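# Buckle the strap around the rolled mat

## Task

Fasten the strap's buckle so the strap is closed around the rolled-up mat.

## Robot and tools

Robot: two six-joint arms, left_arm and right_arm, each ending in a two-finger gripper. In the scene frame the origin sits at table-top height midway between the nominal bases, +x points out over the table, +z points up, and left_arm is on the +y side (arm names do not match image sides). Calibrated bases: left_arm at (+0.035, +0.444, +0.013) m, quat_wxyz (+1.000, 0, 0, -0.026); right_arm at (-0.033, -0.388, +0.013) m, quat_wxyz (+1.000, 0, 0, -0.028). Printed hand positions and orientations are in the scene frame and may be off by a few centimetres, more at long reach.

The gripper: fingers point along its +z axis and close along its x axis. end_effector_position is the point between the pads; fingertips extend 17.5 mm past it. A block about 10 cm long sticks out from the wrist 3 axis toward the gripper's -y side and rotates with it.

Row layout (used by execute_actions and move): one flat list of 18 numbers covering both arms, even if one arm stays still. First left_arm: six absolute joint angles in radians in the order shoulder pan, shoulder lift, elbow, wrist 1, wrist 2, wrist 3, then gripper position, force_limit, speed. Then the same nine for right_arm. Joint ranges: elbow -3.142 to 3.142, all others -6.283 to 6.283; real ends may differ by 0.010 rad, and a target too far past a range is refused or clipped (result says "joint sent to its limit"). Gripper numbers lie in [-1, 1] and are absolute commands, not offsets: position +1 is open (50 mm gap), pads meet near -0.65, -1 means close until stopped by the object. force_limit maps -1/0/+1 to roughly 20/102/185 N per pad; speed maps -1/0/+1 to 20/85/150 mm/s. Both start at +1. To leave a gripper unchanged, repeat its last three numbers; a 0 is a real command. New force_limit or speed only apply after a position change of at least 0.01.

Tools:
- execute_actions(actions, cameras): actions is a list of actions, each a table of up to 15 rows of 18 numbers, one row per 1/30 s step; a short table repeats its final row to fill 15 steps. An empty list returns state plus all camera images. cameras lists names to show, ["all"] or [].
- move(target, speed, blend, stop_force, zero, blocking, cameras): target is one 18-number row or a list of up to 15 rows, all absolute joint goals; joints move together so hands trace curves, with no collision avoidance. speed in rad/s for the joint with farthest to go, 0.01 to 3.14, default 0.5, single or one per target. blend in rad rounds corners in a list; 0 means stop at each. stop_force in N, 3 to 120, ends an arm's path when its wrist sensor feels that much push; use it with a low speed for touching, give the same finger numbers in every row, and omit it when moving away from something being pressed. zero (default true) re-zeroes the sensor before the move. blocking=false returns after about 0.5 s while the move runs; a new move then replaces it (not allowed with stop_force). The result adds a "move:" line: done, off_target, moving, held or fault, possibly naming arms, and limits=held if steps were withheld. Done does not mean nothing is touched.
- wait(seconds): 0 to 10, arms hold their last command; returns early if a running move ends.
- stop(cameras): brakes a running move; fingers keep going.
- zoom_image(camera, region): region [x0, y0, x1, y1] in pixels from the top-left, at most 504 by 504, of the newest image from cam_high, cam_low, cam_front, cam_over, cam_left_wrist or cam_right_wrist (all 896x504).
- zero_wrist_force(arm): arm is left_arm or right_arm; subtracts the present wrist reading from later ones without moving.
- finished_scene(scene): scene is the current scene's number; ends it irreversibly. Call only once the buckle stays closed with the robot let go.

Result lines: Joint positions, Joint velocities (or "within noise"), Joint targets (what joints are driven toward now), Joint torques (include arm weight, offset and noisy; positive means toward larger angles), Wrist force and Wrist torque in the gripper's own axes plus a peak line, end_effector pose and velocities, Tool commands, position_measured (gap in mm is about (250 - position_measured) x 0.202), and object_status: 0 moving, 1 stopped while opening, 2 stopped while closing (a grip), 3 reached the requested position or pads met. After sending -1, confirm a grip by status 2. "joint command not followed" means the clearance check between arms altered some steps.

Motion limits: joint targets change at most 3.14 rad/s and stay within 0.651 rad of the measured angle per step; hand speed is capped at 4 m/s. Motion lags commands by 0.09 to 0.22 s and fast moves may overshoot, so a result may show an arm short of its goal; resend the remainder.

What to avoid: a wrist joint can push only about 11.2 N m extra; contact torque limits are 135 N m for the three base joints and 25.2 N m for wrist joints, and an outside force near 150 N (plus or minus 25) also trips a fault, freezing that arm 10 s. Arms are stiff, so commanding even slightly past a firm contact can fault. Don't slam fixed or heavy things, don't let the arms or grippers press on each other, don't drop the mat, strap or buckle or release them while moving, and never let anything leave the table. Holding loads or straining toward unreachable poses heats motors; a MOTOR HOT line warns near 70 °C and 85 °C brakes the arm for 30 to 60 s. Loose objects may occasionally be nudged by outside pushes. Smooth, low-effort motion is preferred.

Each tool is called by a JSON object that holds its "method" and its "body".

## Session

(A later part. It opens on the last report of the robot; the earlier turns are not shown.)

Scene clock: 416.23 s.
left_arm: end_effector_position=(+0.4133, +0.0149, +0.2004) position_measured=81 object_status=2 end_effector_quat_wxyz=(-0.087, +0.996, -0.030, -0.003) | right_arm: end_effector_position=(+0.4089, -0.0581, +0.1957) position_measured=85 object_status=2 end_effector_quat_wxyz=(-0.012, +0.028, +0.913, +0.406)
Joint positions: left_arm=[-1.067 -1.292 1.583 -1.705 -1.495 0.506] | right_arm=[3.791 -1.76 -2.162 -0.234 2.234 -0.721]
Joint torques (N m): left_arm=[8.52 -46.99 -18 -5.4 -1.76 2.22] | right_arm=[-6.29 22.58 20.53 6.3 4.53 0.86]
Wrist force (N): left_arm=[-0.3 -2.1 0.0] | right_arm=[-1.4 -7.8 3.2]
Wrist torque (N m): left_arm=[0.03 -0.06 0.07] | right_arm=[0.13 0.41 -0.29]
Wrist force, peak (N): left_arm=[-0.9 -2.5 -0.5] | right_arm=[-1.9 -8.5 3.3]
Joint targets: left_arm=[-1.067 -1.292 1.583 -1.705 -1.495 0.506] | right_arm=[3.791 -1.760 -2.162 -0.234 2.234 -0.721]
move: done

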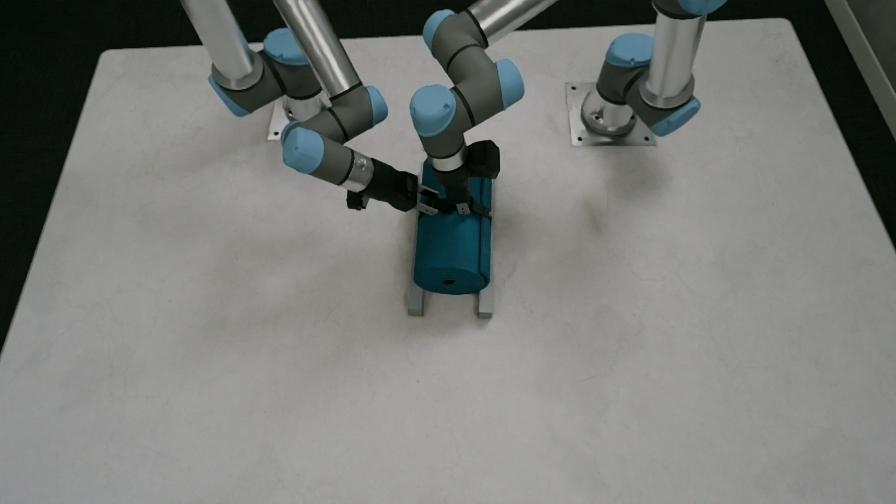

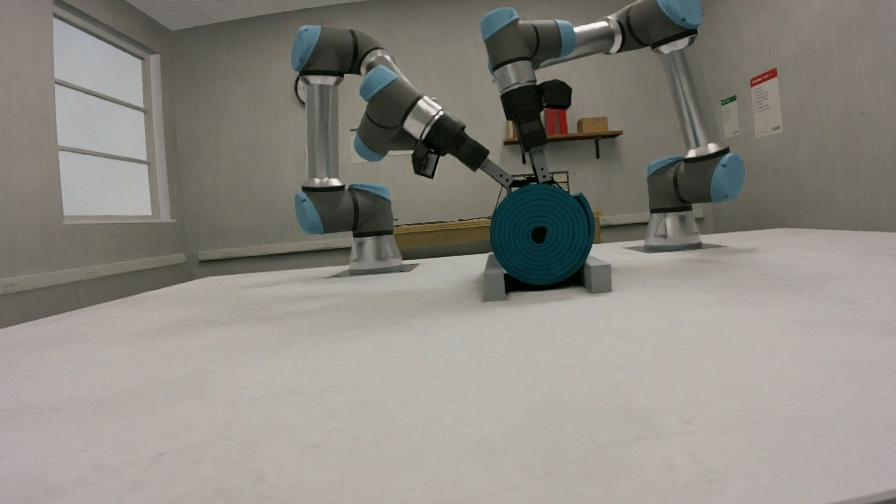

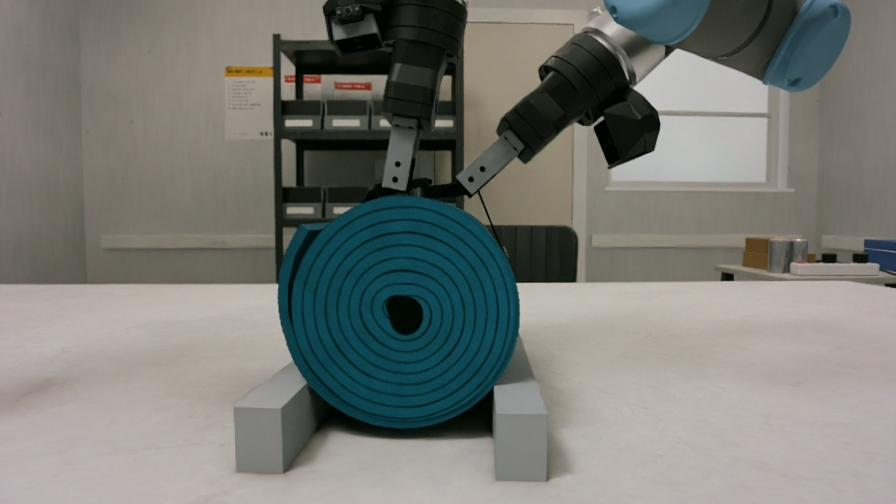

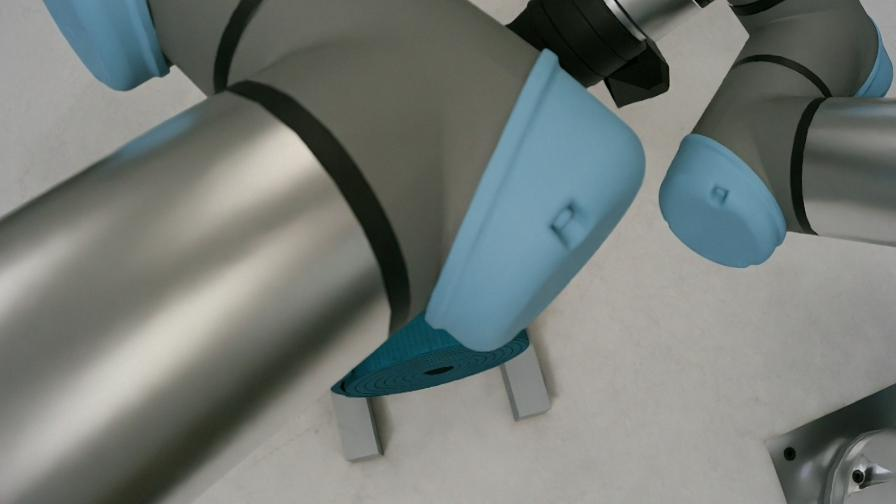

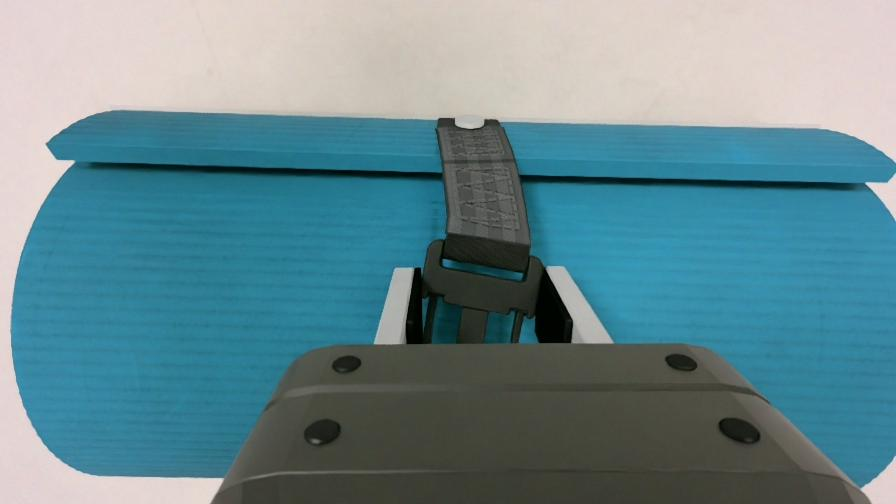

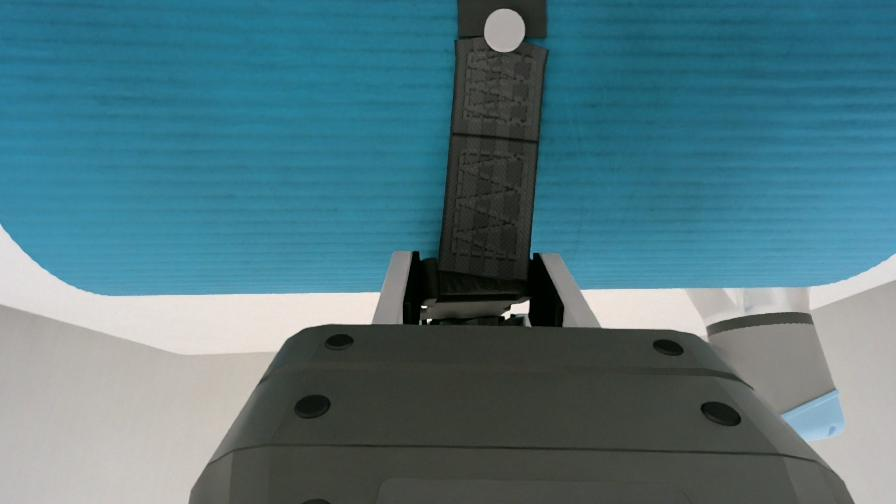

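{"method": "move", "body": {"target": [-1.1048,-1.1723,1.4093,-1.4043,-1.3999,0.289,-1,-0.6,-1,3.7609,-1.8060,-2.1876,-0.1022,2.3120,-0.781,-1,-0.5,-1], "speed": 0.12, "cameras": ["all"]}}

{"method": "zoom_image", "body": {"camera": "cam_front", "region": [330, 150, 500, 230]}}

{"method": "zoom_image", "body": {"camera": "cam_low", "region": [490, 160, 600, 210]}}

{"method": "zoom_image", "body": {"camera": "cam_left_wrist", "region": [370, 220, 610, 350]}}

{"method": "zoom_image", "body": {"camera": "cam_high", "region": [400, 160, 510, 230]}}

Scene clock: 458.33 s.
left_arm: end_effector_position=(+0.4139, +0.0228, +0.2008) position_measured=81 object_status=2 end_effector_quat_wxyz=(-0.216, +0.975, +0.044, +0.010) end_effector_velocity=(-0.001, -0.001, +0.000) end_effector_angular_velocity=(-0.005, +0.003, -0.004) | right_arm: end_effector_position=(+0.4089, -0.0596, +0.1950) position_measured=85 object_status=2 end_effector_quat_wxyz=(+0.005, -0.009, +0.895, +0.446)
Joint positions: left_arm=[-1.105 -1.172 1.409 -1.404 -1.4 0.289] | right_arm=[3.761 -1.806 -2.188 -0.102 2.312 -0.781]
Joint velocities: left_arm=[0 -0.002 0.002 -0.005 -0.003 0.006] | right_arm=[within noise]
Joint torques (N m): left_arm=[4.38 -53.23 -17.87 -4.52 -0.99 2.29] | right_arm=[2.91 35.16 17.38 3.35 0.2 1.04]
Wrist force (N): left_arm=[0.1 1.0 1.6] | right_arm=[-1.2 -4.7 1.8]
Wrist torque (N m): left_arm=[0.17 -0.02 0.12] | right_arm=[0.09 0.49 -0.27]
Wrist force, peak (N): left_arm=[0.1 1.4 2.0] | right_arm=[-1.9 -7.5 4.1]
Joint targets: left_arm=[-1.105 -1.172 1.409 -1.404 -1.400 0.289] | right_arm=[3.761 -1.806 -2.188 -0.102 2.312 -0.781]
move: done

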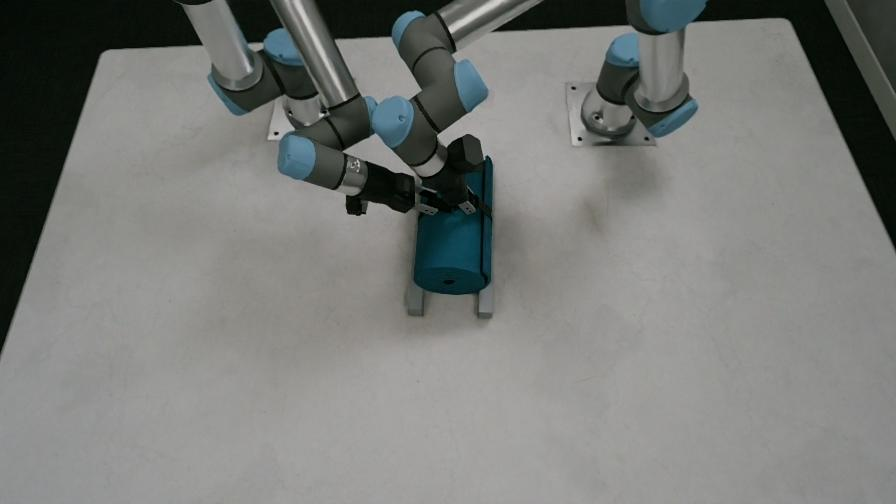

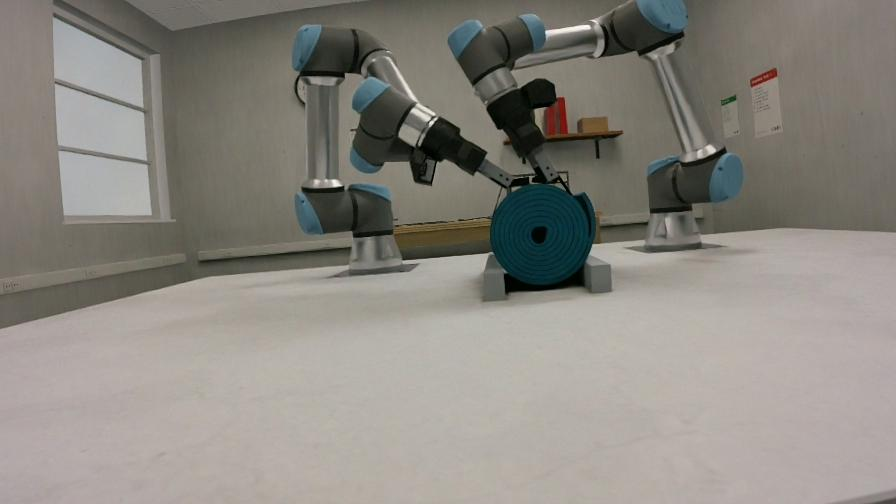

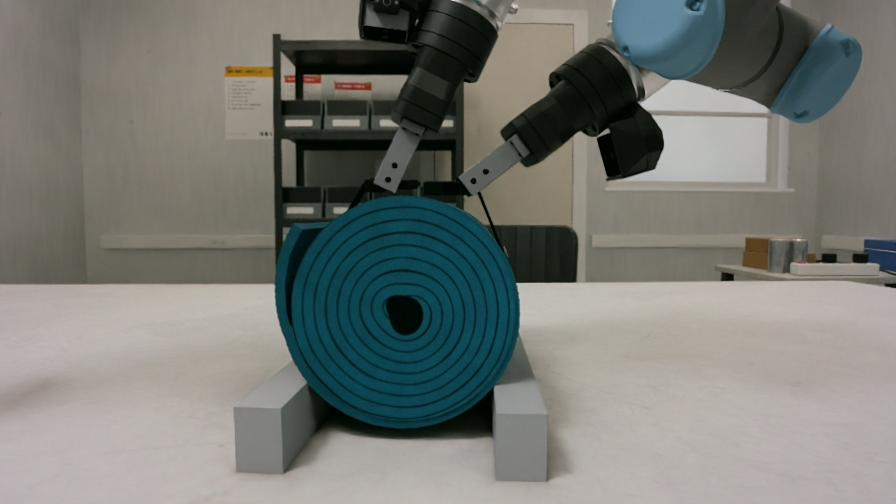

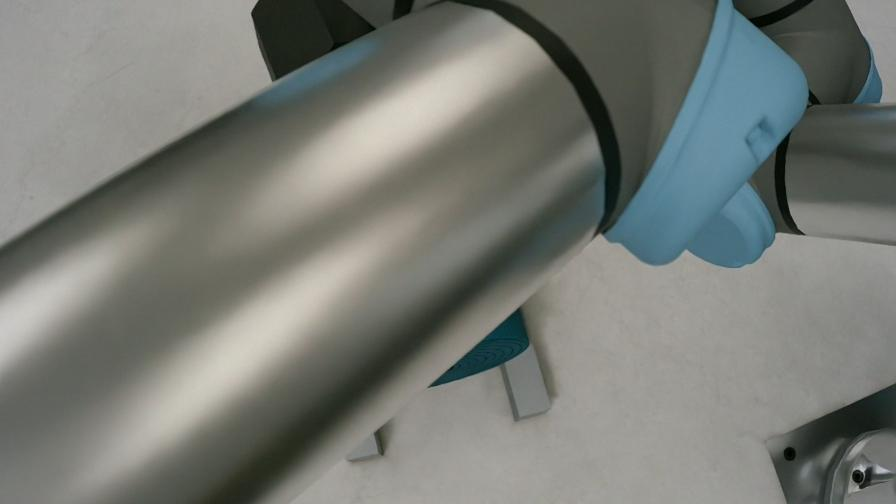

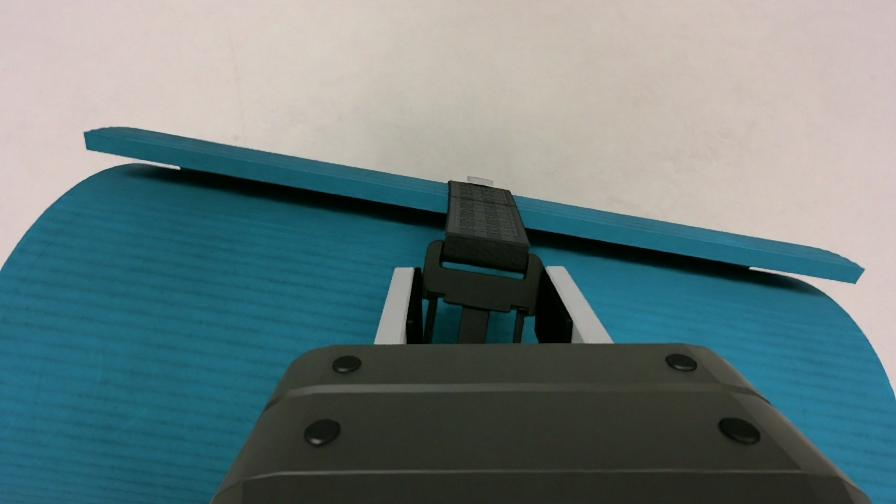

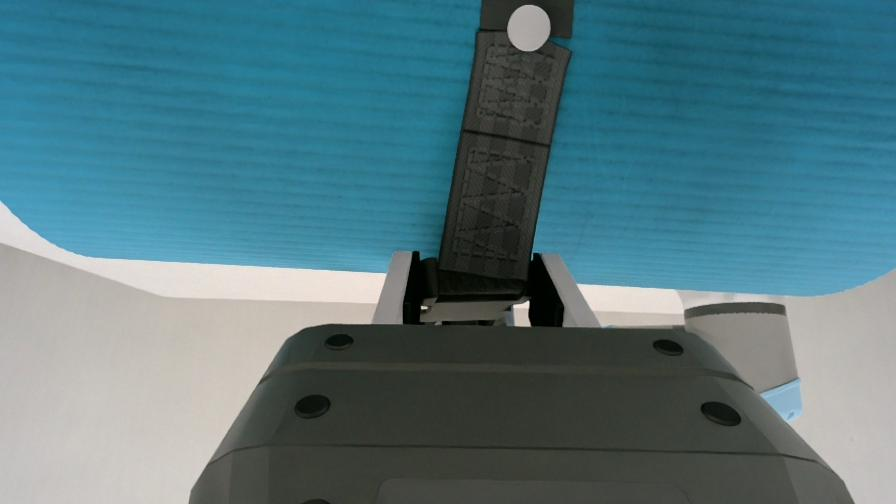

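Scaled by 2.965.

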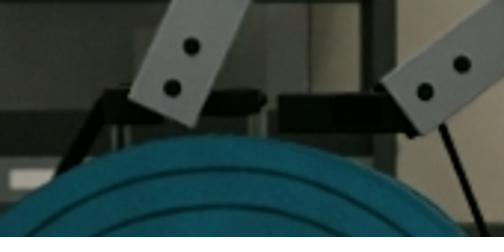

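Scaled by 4.582.

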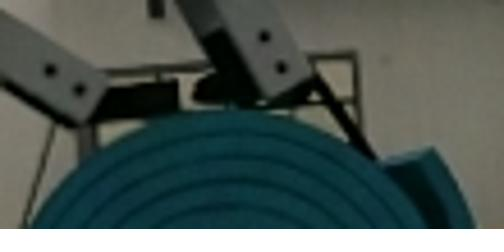

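Scaled by 2.100.

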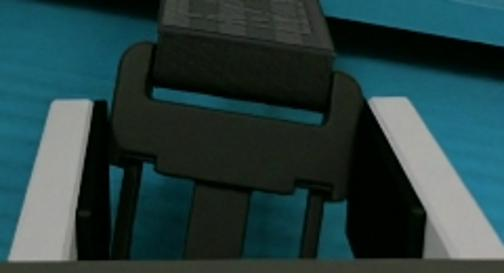

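Scaled by 4.582.

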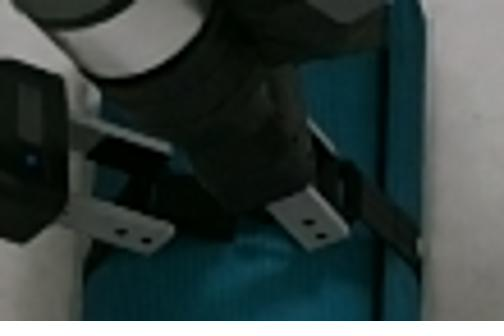

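{"method": "move", "body": {"target": [-1.1101,-1.1568,1.3990,-1.4087,-1.4021,0.284,-1,-0.6,-1,3.7609,-1.8060,-2.1876,-0.1022,2.3120,-0.781,-1,-0.5,-1], "speed": 0.05, "cameras": ["cam_front","cam_low","cam_high"]}}

{"method": "zoom_image", "body": {"camera": "cam_front", "region": [330, 150, 500, 230]}}

{"method": "zoom_image", "body": {"camera": "cam_low", "region": [490, 160, 600, 210]}}

Scene clock: 474.83 s.
left_arm: end_effector_position=(+0.4133, +0.0157, +0.1961) position_measured=81 object_status=2 end_effector_quat_wxyz=(-0.216, +0.975, +0.044, +0.010) | right_arm: end_effector_position=(+0.4089, -0.0596, +0.1950) position_measured=85 object_status=2 end_effector_quat_wxyz=(+0.005, -0.008, +0.895, +0.446)
Joint positions: left_arm=[-1.11 -1.157 1.399 -1.409 -1.402 0.284] | right_arm=[3.761 -1.806 -2.188 -0.102 2.312 -0.781]
Joint torques (N m): left_arm=[-5.49 -51.02 -23.84 -5.81 -1.99 -1.39] | right_arm=[6.75 40.41 28.75 4.66 0.87 1.09]
Wrist force (N): left_arm=[1.7 -8.0 4.4] | right_arm=[-0.1 -11.6 -4.8]
Wrist torque (N m): left_arm=[0.14 0.03 0.17] | right_arm=[0.08 0.54 -0.29]
Wrist force, peak (N): left_arm=[1.6 -8.2 4.5] | right_arm=[-0.3 -11.6 -5.1]
Joint targets: left_arm=[-1.110 -1.157 1.399 -1.409 -1.402 0.284] | right_arm=[3.761 -1.806 -2.188 -0.102 2.312 -0.781]
move: done
Images, in order (width x height): cam_high 896x504, cam_low 896x504, cam_front 896x504.

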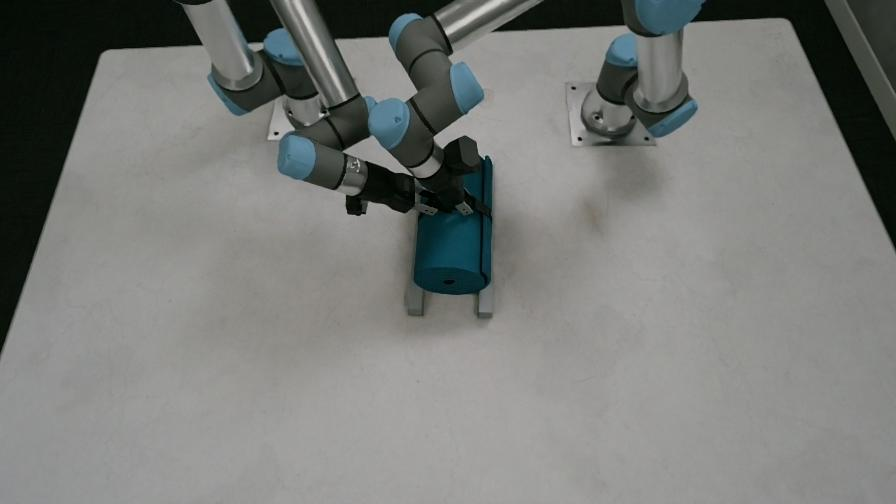

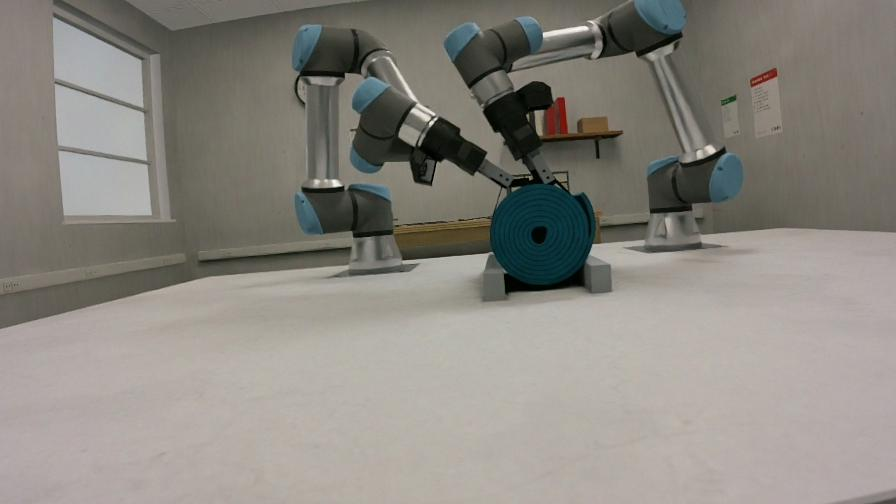

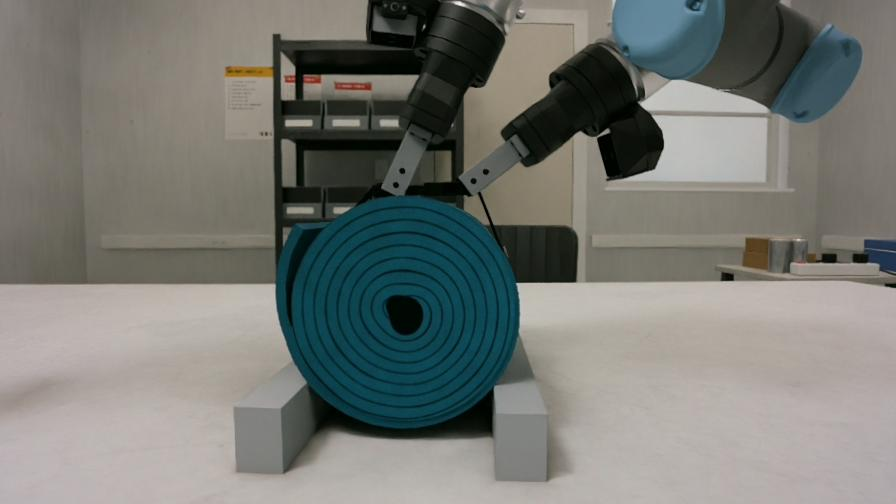

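Scaled by 2.965.

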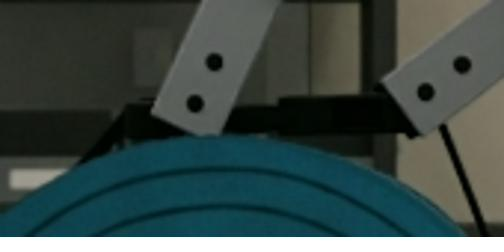

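Scaled by 4.582.

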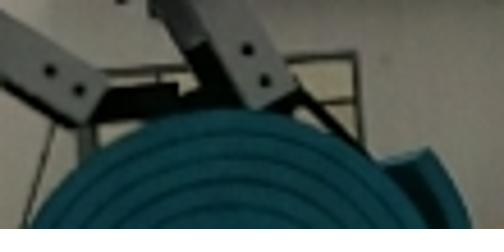

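{"method": "move", "body": {"target": [-1.1279,-1.1101,1.3260,-1.3796,-1.4091,0.267,-1,-0.6,-1,3.7609,-1.8060,-2.1876,-0.1022,2.3120,-0.781,-1,-0.5,-1], "speed": 0.05, "stop_force": 40, "cameras": ["cam_front","cam_low","cam_high","cam_left_wrist"]}}

{"method": "zoom_image", "body": {"camera": "cam_front", "region": [330, 150, 500, 230]}}

{"method": "zoom_image", "body": {"camera": "cam_low", "region": [490, 160, 600, 210]}}

Scene clock: 485.13 s.
left_arm: end_effector_position=(+0.4073, +0.0002, +0.1982) position_measured=88 object_status=2 end_effector_quat_wxyz=(-0.234, +0.971, +0.042, +0.003) | right_arm: end_effector_position=(+0.4089, -0.0596, +0.1951) position_measured=85 object_status=2 end_effector_quat_wxyz=(+0.005, -0.009, +0.895, +0.446)
Joint positions: left_arm=[-1.128 -1.11 1.326 -1.341 -1.409 0.267] | right_arm=[3.761 -1.806 -2.188 -0.102 2.312 -0.781]
Joint torques (N m): left_arm=[-6.87 -47.43 -25 -13.09 -2.42 2.23] | right_arm=[24.38 20.11 28.6 3.59 5.24 1.15]
Wrist force (N): left_arm=[6.0 -42.7 7.3] | right_arm=[-6.1 -21.8 -33.0]
Wrist torque (N m): left_arm=[0.12 0.11 0.17] | right_arm=[0.21 0.44 -0.15]
Wrist force, peak (N): left_arm=[7.8 -47.3 6.6] | right_arm=[-4.1 -23.8 -35.4]
Joint targets: left_arm=[-1.128 -1.110 1.326 -1.380 -1.409 0.267] | right_arm=[3.761 -1.806 -2.188 -0.102 2.312 -0.781]
move: off_target (left_arm); left_arm: the wrist 1 is farthest, 0.039 rad from its target
Images, in order (width x height): cam_high 896x504, cam_low 896x504, cam_front 896x504, cam_left_wrist 896x504.

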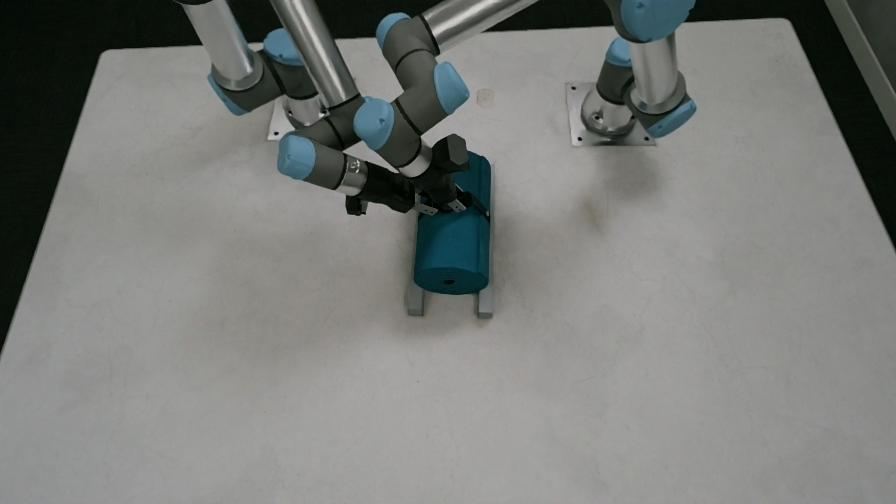

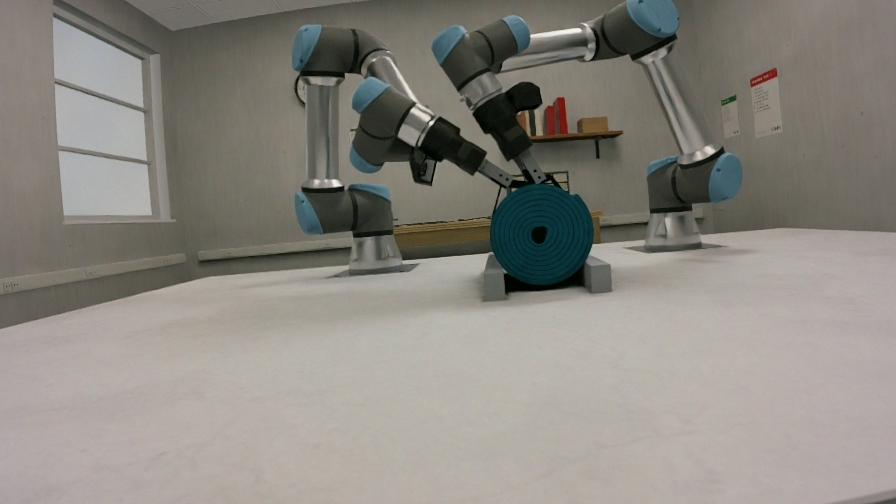

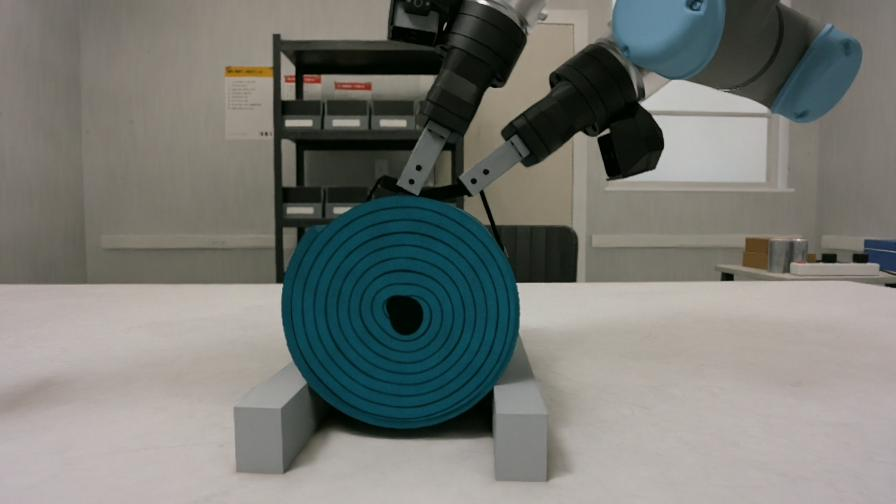

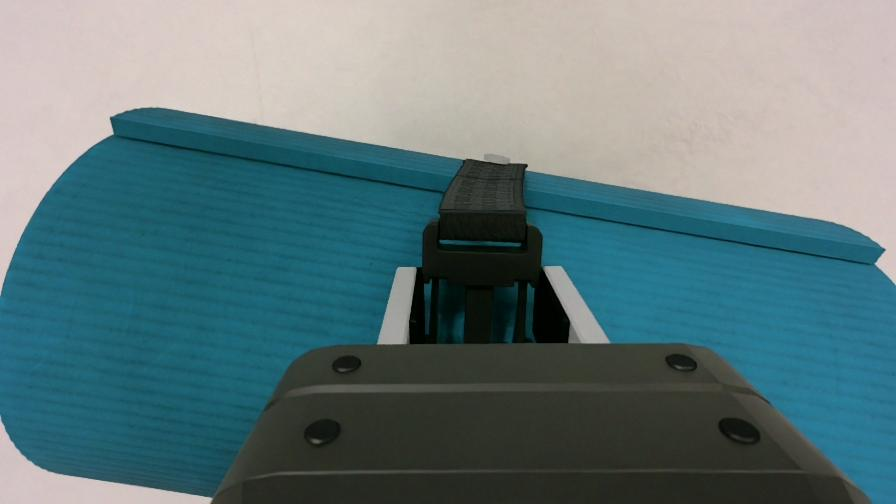

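Scaled by 2.965.

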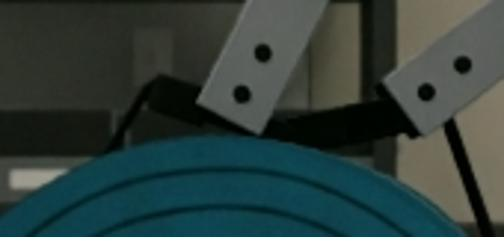

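Scaled by 4.582.

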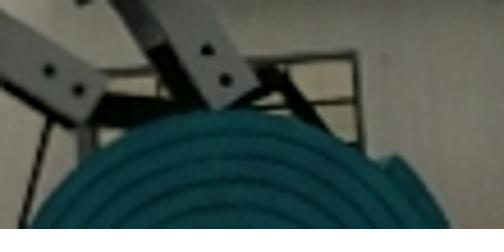

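{"method": "wait", "body": {"seconds": 0, "cameras": ["cam_right_wrist","cam_left_wrist","cam_high","cam_over"]}}

{"method": "zoom_image", "body": {"camera": "cam_right_wrist", "region": [370, 230, 610, 350]}}

{"method": "zoom_image", "body": {"camera": "cam_left_wrist", "region": [370, 200, 610, 350]}}

{"method": "zoom_image", "body": {"camera": "cam_high", "region": [400, 180, 500, 230]}}

Scene clock: 494.73 s.
left_arm: end_effector_position=(+0.4073, +0.0002, +0.1982) position_measured=88 object_status=2 end_effector_quat_wxyz=(-0.234, +0.971, +0.042, +0.003) | right_arm: end_effector_position=(+0.4089, -0.0596, +0.1950) position_measured=85 object_status=2 end_effector_quat_wxyz=(+0.005, -0.009, +0.895, +0.446)
Joint positions: left_arm=[-1.128 -1.11 1.326 -1.341 -1.409 0.267] | right_arm=[3.761 -1.806 -2.188 -0.102 2.312 -0.781]
Joint torques (N m): left_arm=[-7.28 -48.96 -24.39 -13.01 -2.35 2.19] | right_arm=[21.99 16.31 28.17 3.42 5.33 1]
Wrist force (N): left_arm=[6.2 -42.9 7.3] | right_arm=[-6.1 -21.7 -33.2]
Wrist torque (N m): left_arm=[0.09 0.07 0.17] | right_arm=[0.19 0.41 -0.15]
Wrist force, peak (N): left_arm=[6.2 -42.9 7.3] | right_arm=[-6.2 -22.1 -33.0]
Joint targets: left_arm=[-1.128 -1.110 1.326 -1.380 -1.409 0.267] | right_arm=[3.761 -1.806 -2.188 -0.102 2.312 -0.781]
Tool commands: left_gripper/position=-1.0 left_gripper/force_limit=-0.6 left_gripper/speed=-1.0 right_gripper/position=-1.0 right_gripper/force_limit=-0.5 right_gripper/speed=-1.0
Images, in order (width x height): cam_high 896x504, cam_over 896x504, cam_left_wrist 896x504, cam_right_wrist 896x504.

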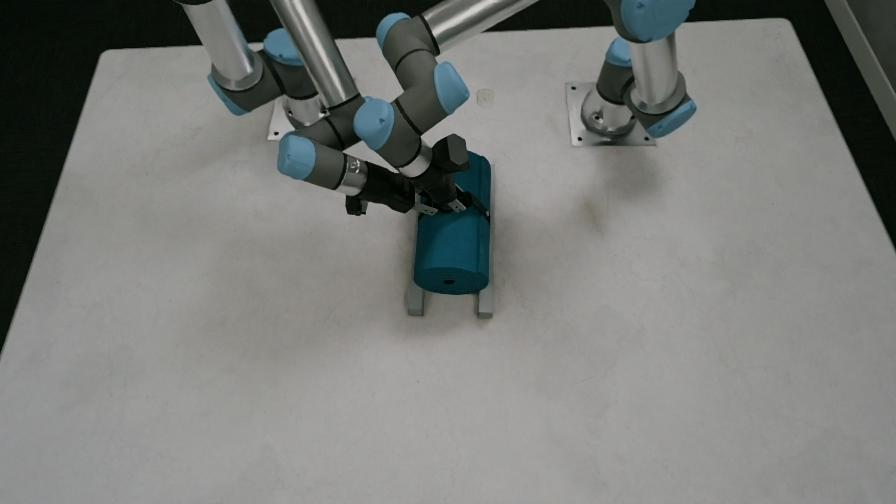

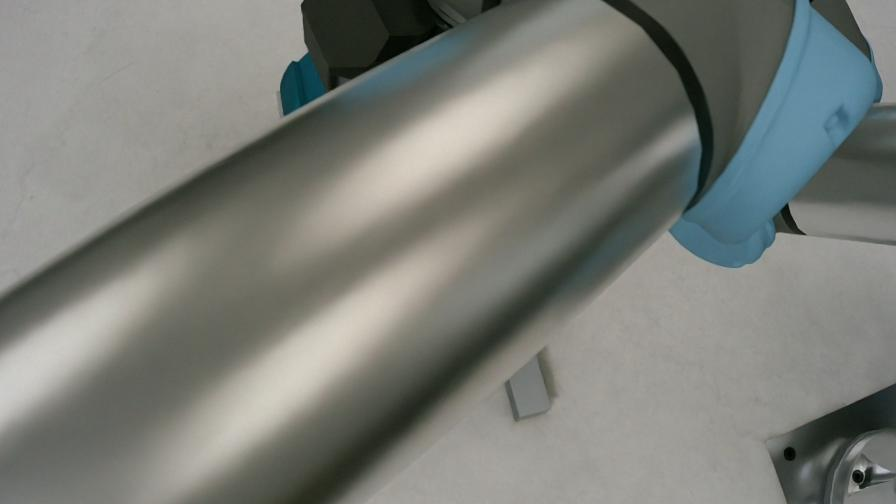

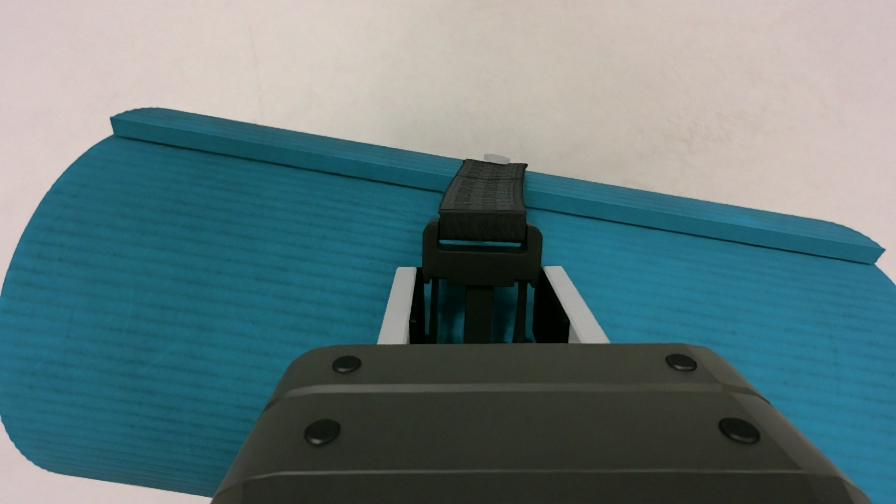

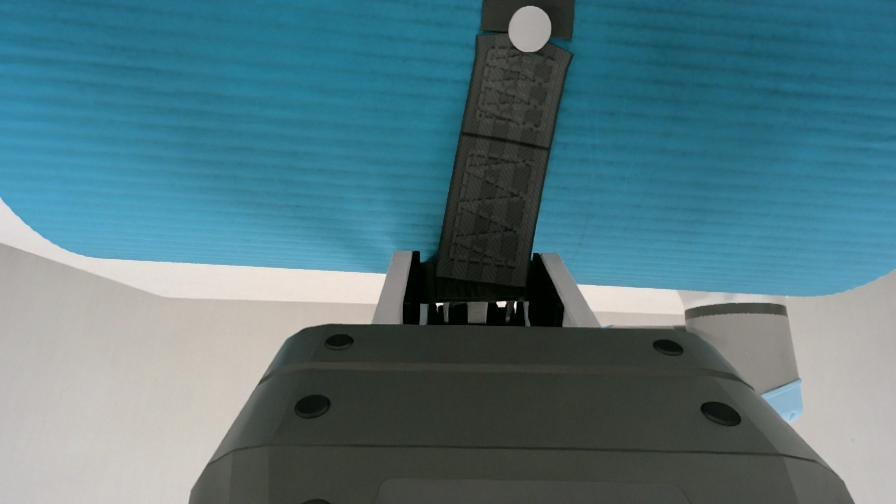

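Scaled by 2.100.

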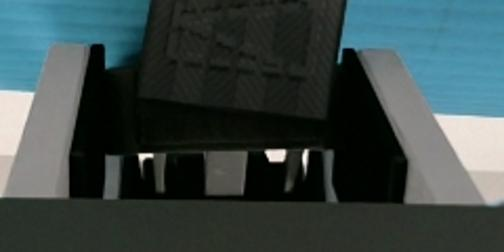

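Scaled by 2.100.

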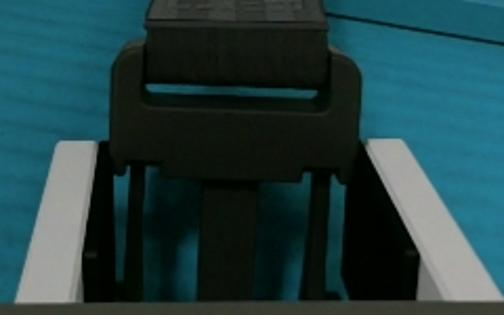

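Scaled by 5.040.

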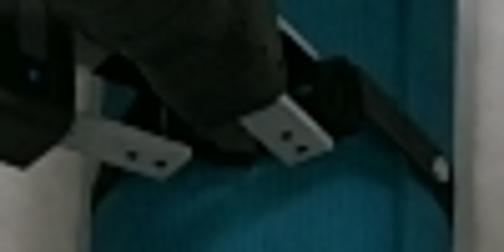

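{"method": "move", "body": {"target": [-1.0758,-1.2743,1.5597,-1.6980,-1.4961,0.497,-0.98,0,-1,3.7344,-1.8622,-2.2055,0.0412,2.3872,-0.748,-0.98,0,-1], "speed": 0.08, "cameras": ["cam_front","cam_low","cam_left_wrist","cam_right_wrist"]}}

{"method": "zoom_image", "body": {"camera": "cam_front", "region": [330, 150, 500, 230]}}

{"method": "zoom_image", "body": {"camera": "cam_low", "region": [490, 160, 600, 210]}}

{"method": "zoom_image", "body": {"camera": "cam_right_wrist", "region": [370, 230, 610, 350]}}

{"method": "zoom_image", "body": {"camera": "cam_left_wrist", "region": [370, 200, 610, 350]}}

Scene clock: 519.33 s.
left_arm: end_effector_position=(+0.4121, +0.0056, +0.2002) position_measured=93 object_status=2 end_effector_quat_wxyz=(-0.089, +0.996, -0.030, -0.003) end_effector_velocity=(+0.000, -0.001, +0.000) end_effector_angular_velocity=(+0.000, -0.001, +0.004) | right_arm: end_effector_position=(+0.4088, -0.0604, +0.1946) position_measured=88 object_status=2 end_effector_quat_wxyz=(+0.005, -0.009, +0.875, +0.485)
Joint positions: left_arm=[-1.076 -1.274 1.56 -1.695 -1.496 0.497] | right_arm=[3.734 -1.862 -2.206 0.041 2.387 -0.748]
Joint velocities: left_arm=[0 0.001 -0.002 0 0 -0.005] | right_arm=[within noise]
Joint torques (N m): left_arm=[-1.87 -35.41 -49.06 -13.52 3.95 -3.06] | right_arm=[21.25 32.21 8.76 2.63 10.37 0.12]
Wrist force (N): left_arm=[-27.1 -32.0 11.5] | right_arm=[-24.9 -22.4 -26.6]
Wrist torque (N m): left_arm=[0.30 -0.17 0.56] | right_arm=[0.22 -0.61 -0.05]
Wrist force, peak (N): left_arm=[3.3 -45.2 7.3] | right_arm=[-1.0 -28.8 -41.5]
Joint targets: left_arm=[-1.076 -1.274 1.560 -1.698 -1.496 0.497] | right_arm=[3.734 -1.862 -2.205 0.041 2.387 -0.748]
move: done
Images, in order (width x height): cam_low 896x504, cam_front 896x504, cam_left_wrist 896x504, cam_right_wrist 896x504.

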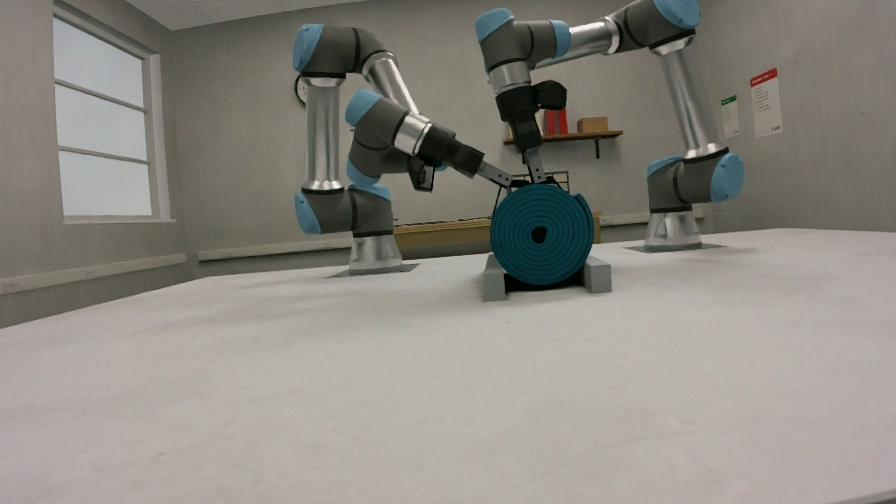

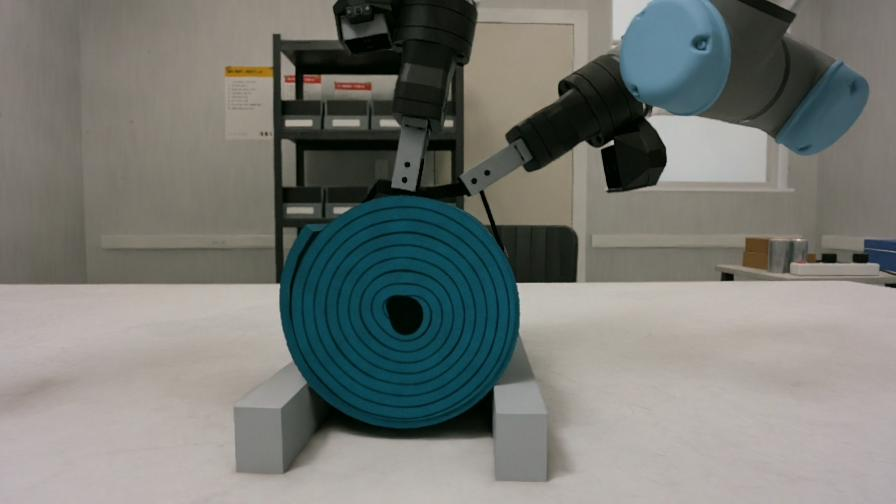

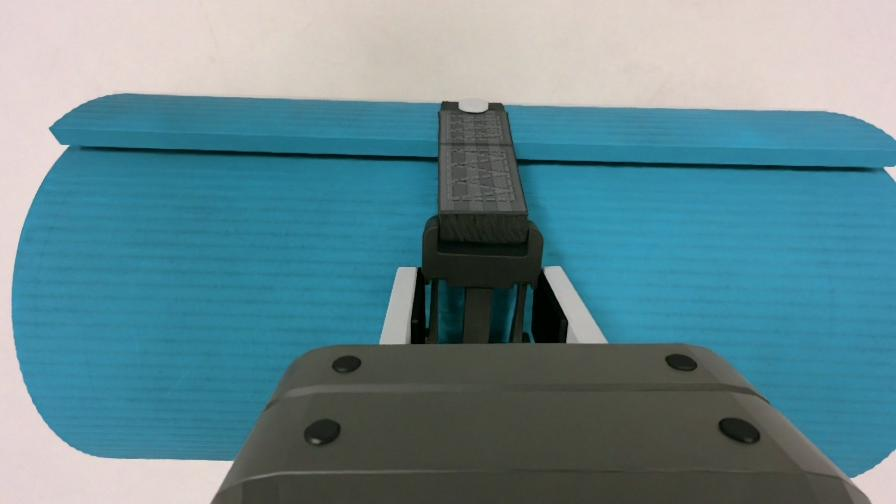

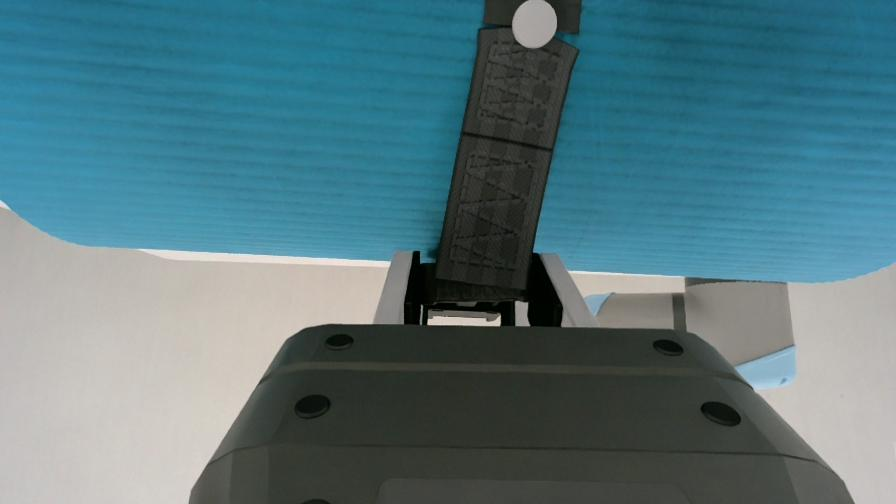

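Scaled by 2.965.

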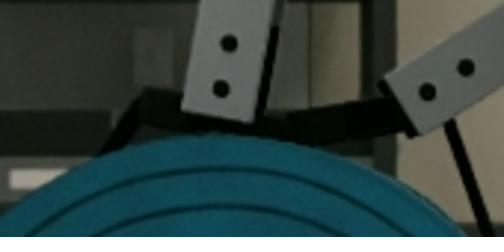

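Scaled by 4.582.

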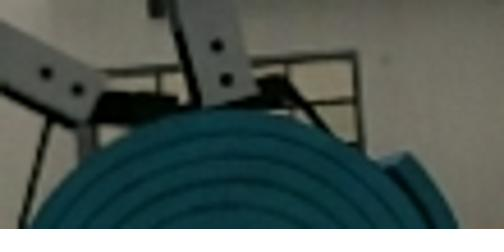

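Scaled by 2.100.

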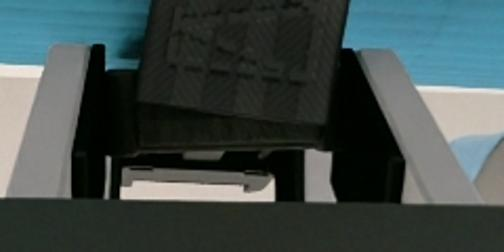

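Scaled by 2.100.

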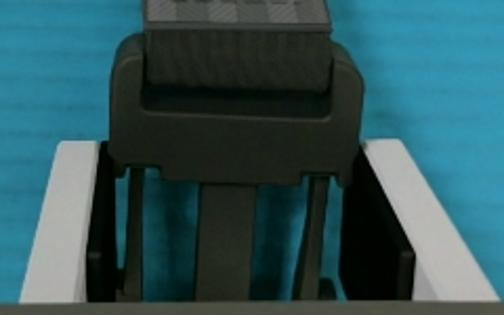

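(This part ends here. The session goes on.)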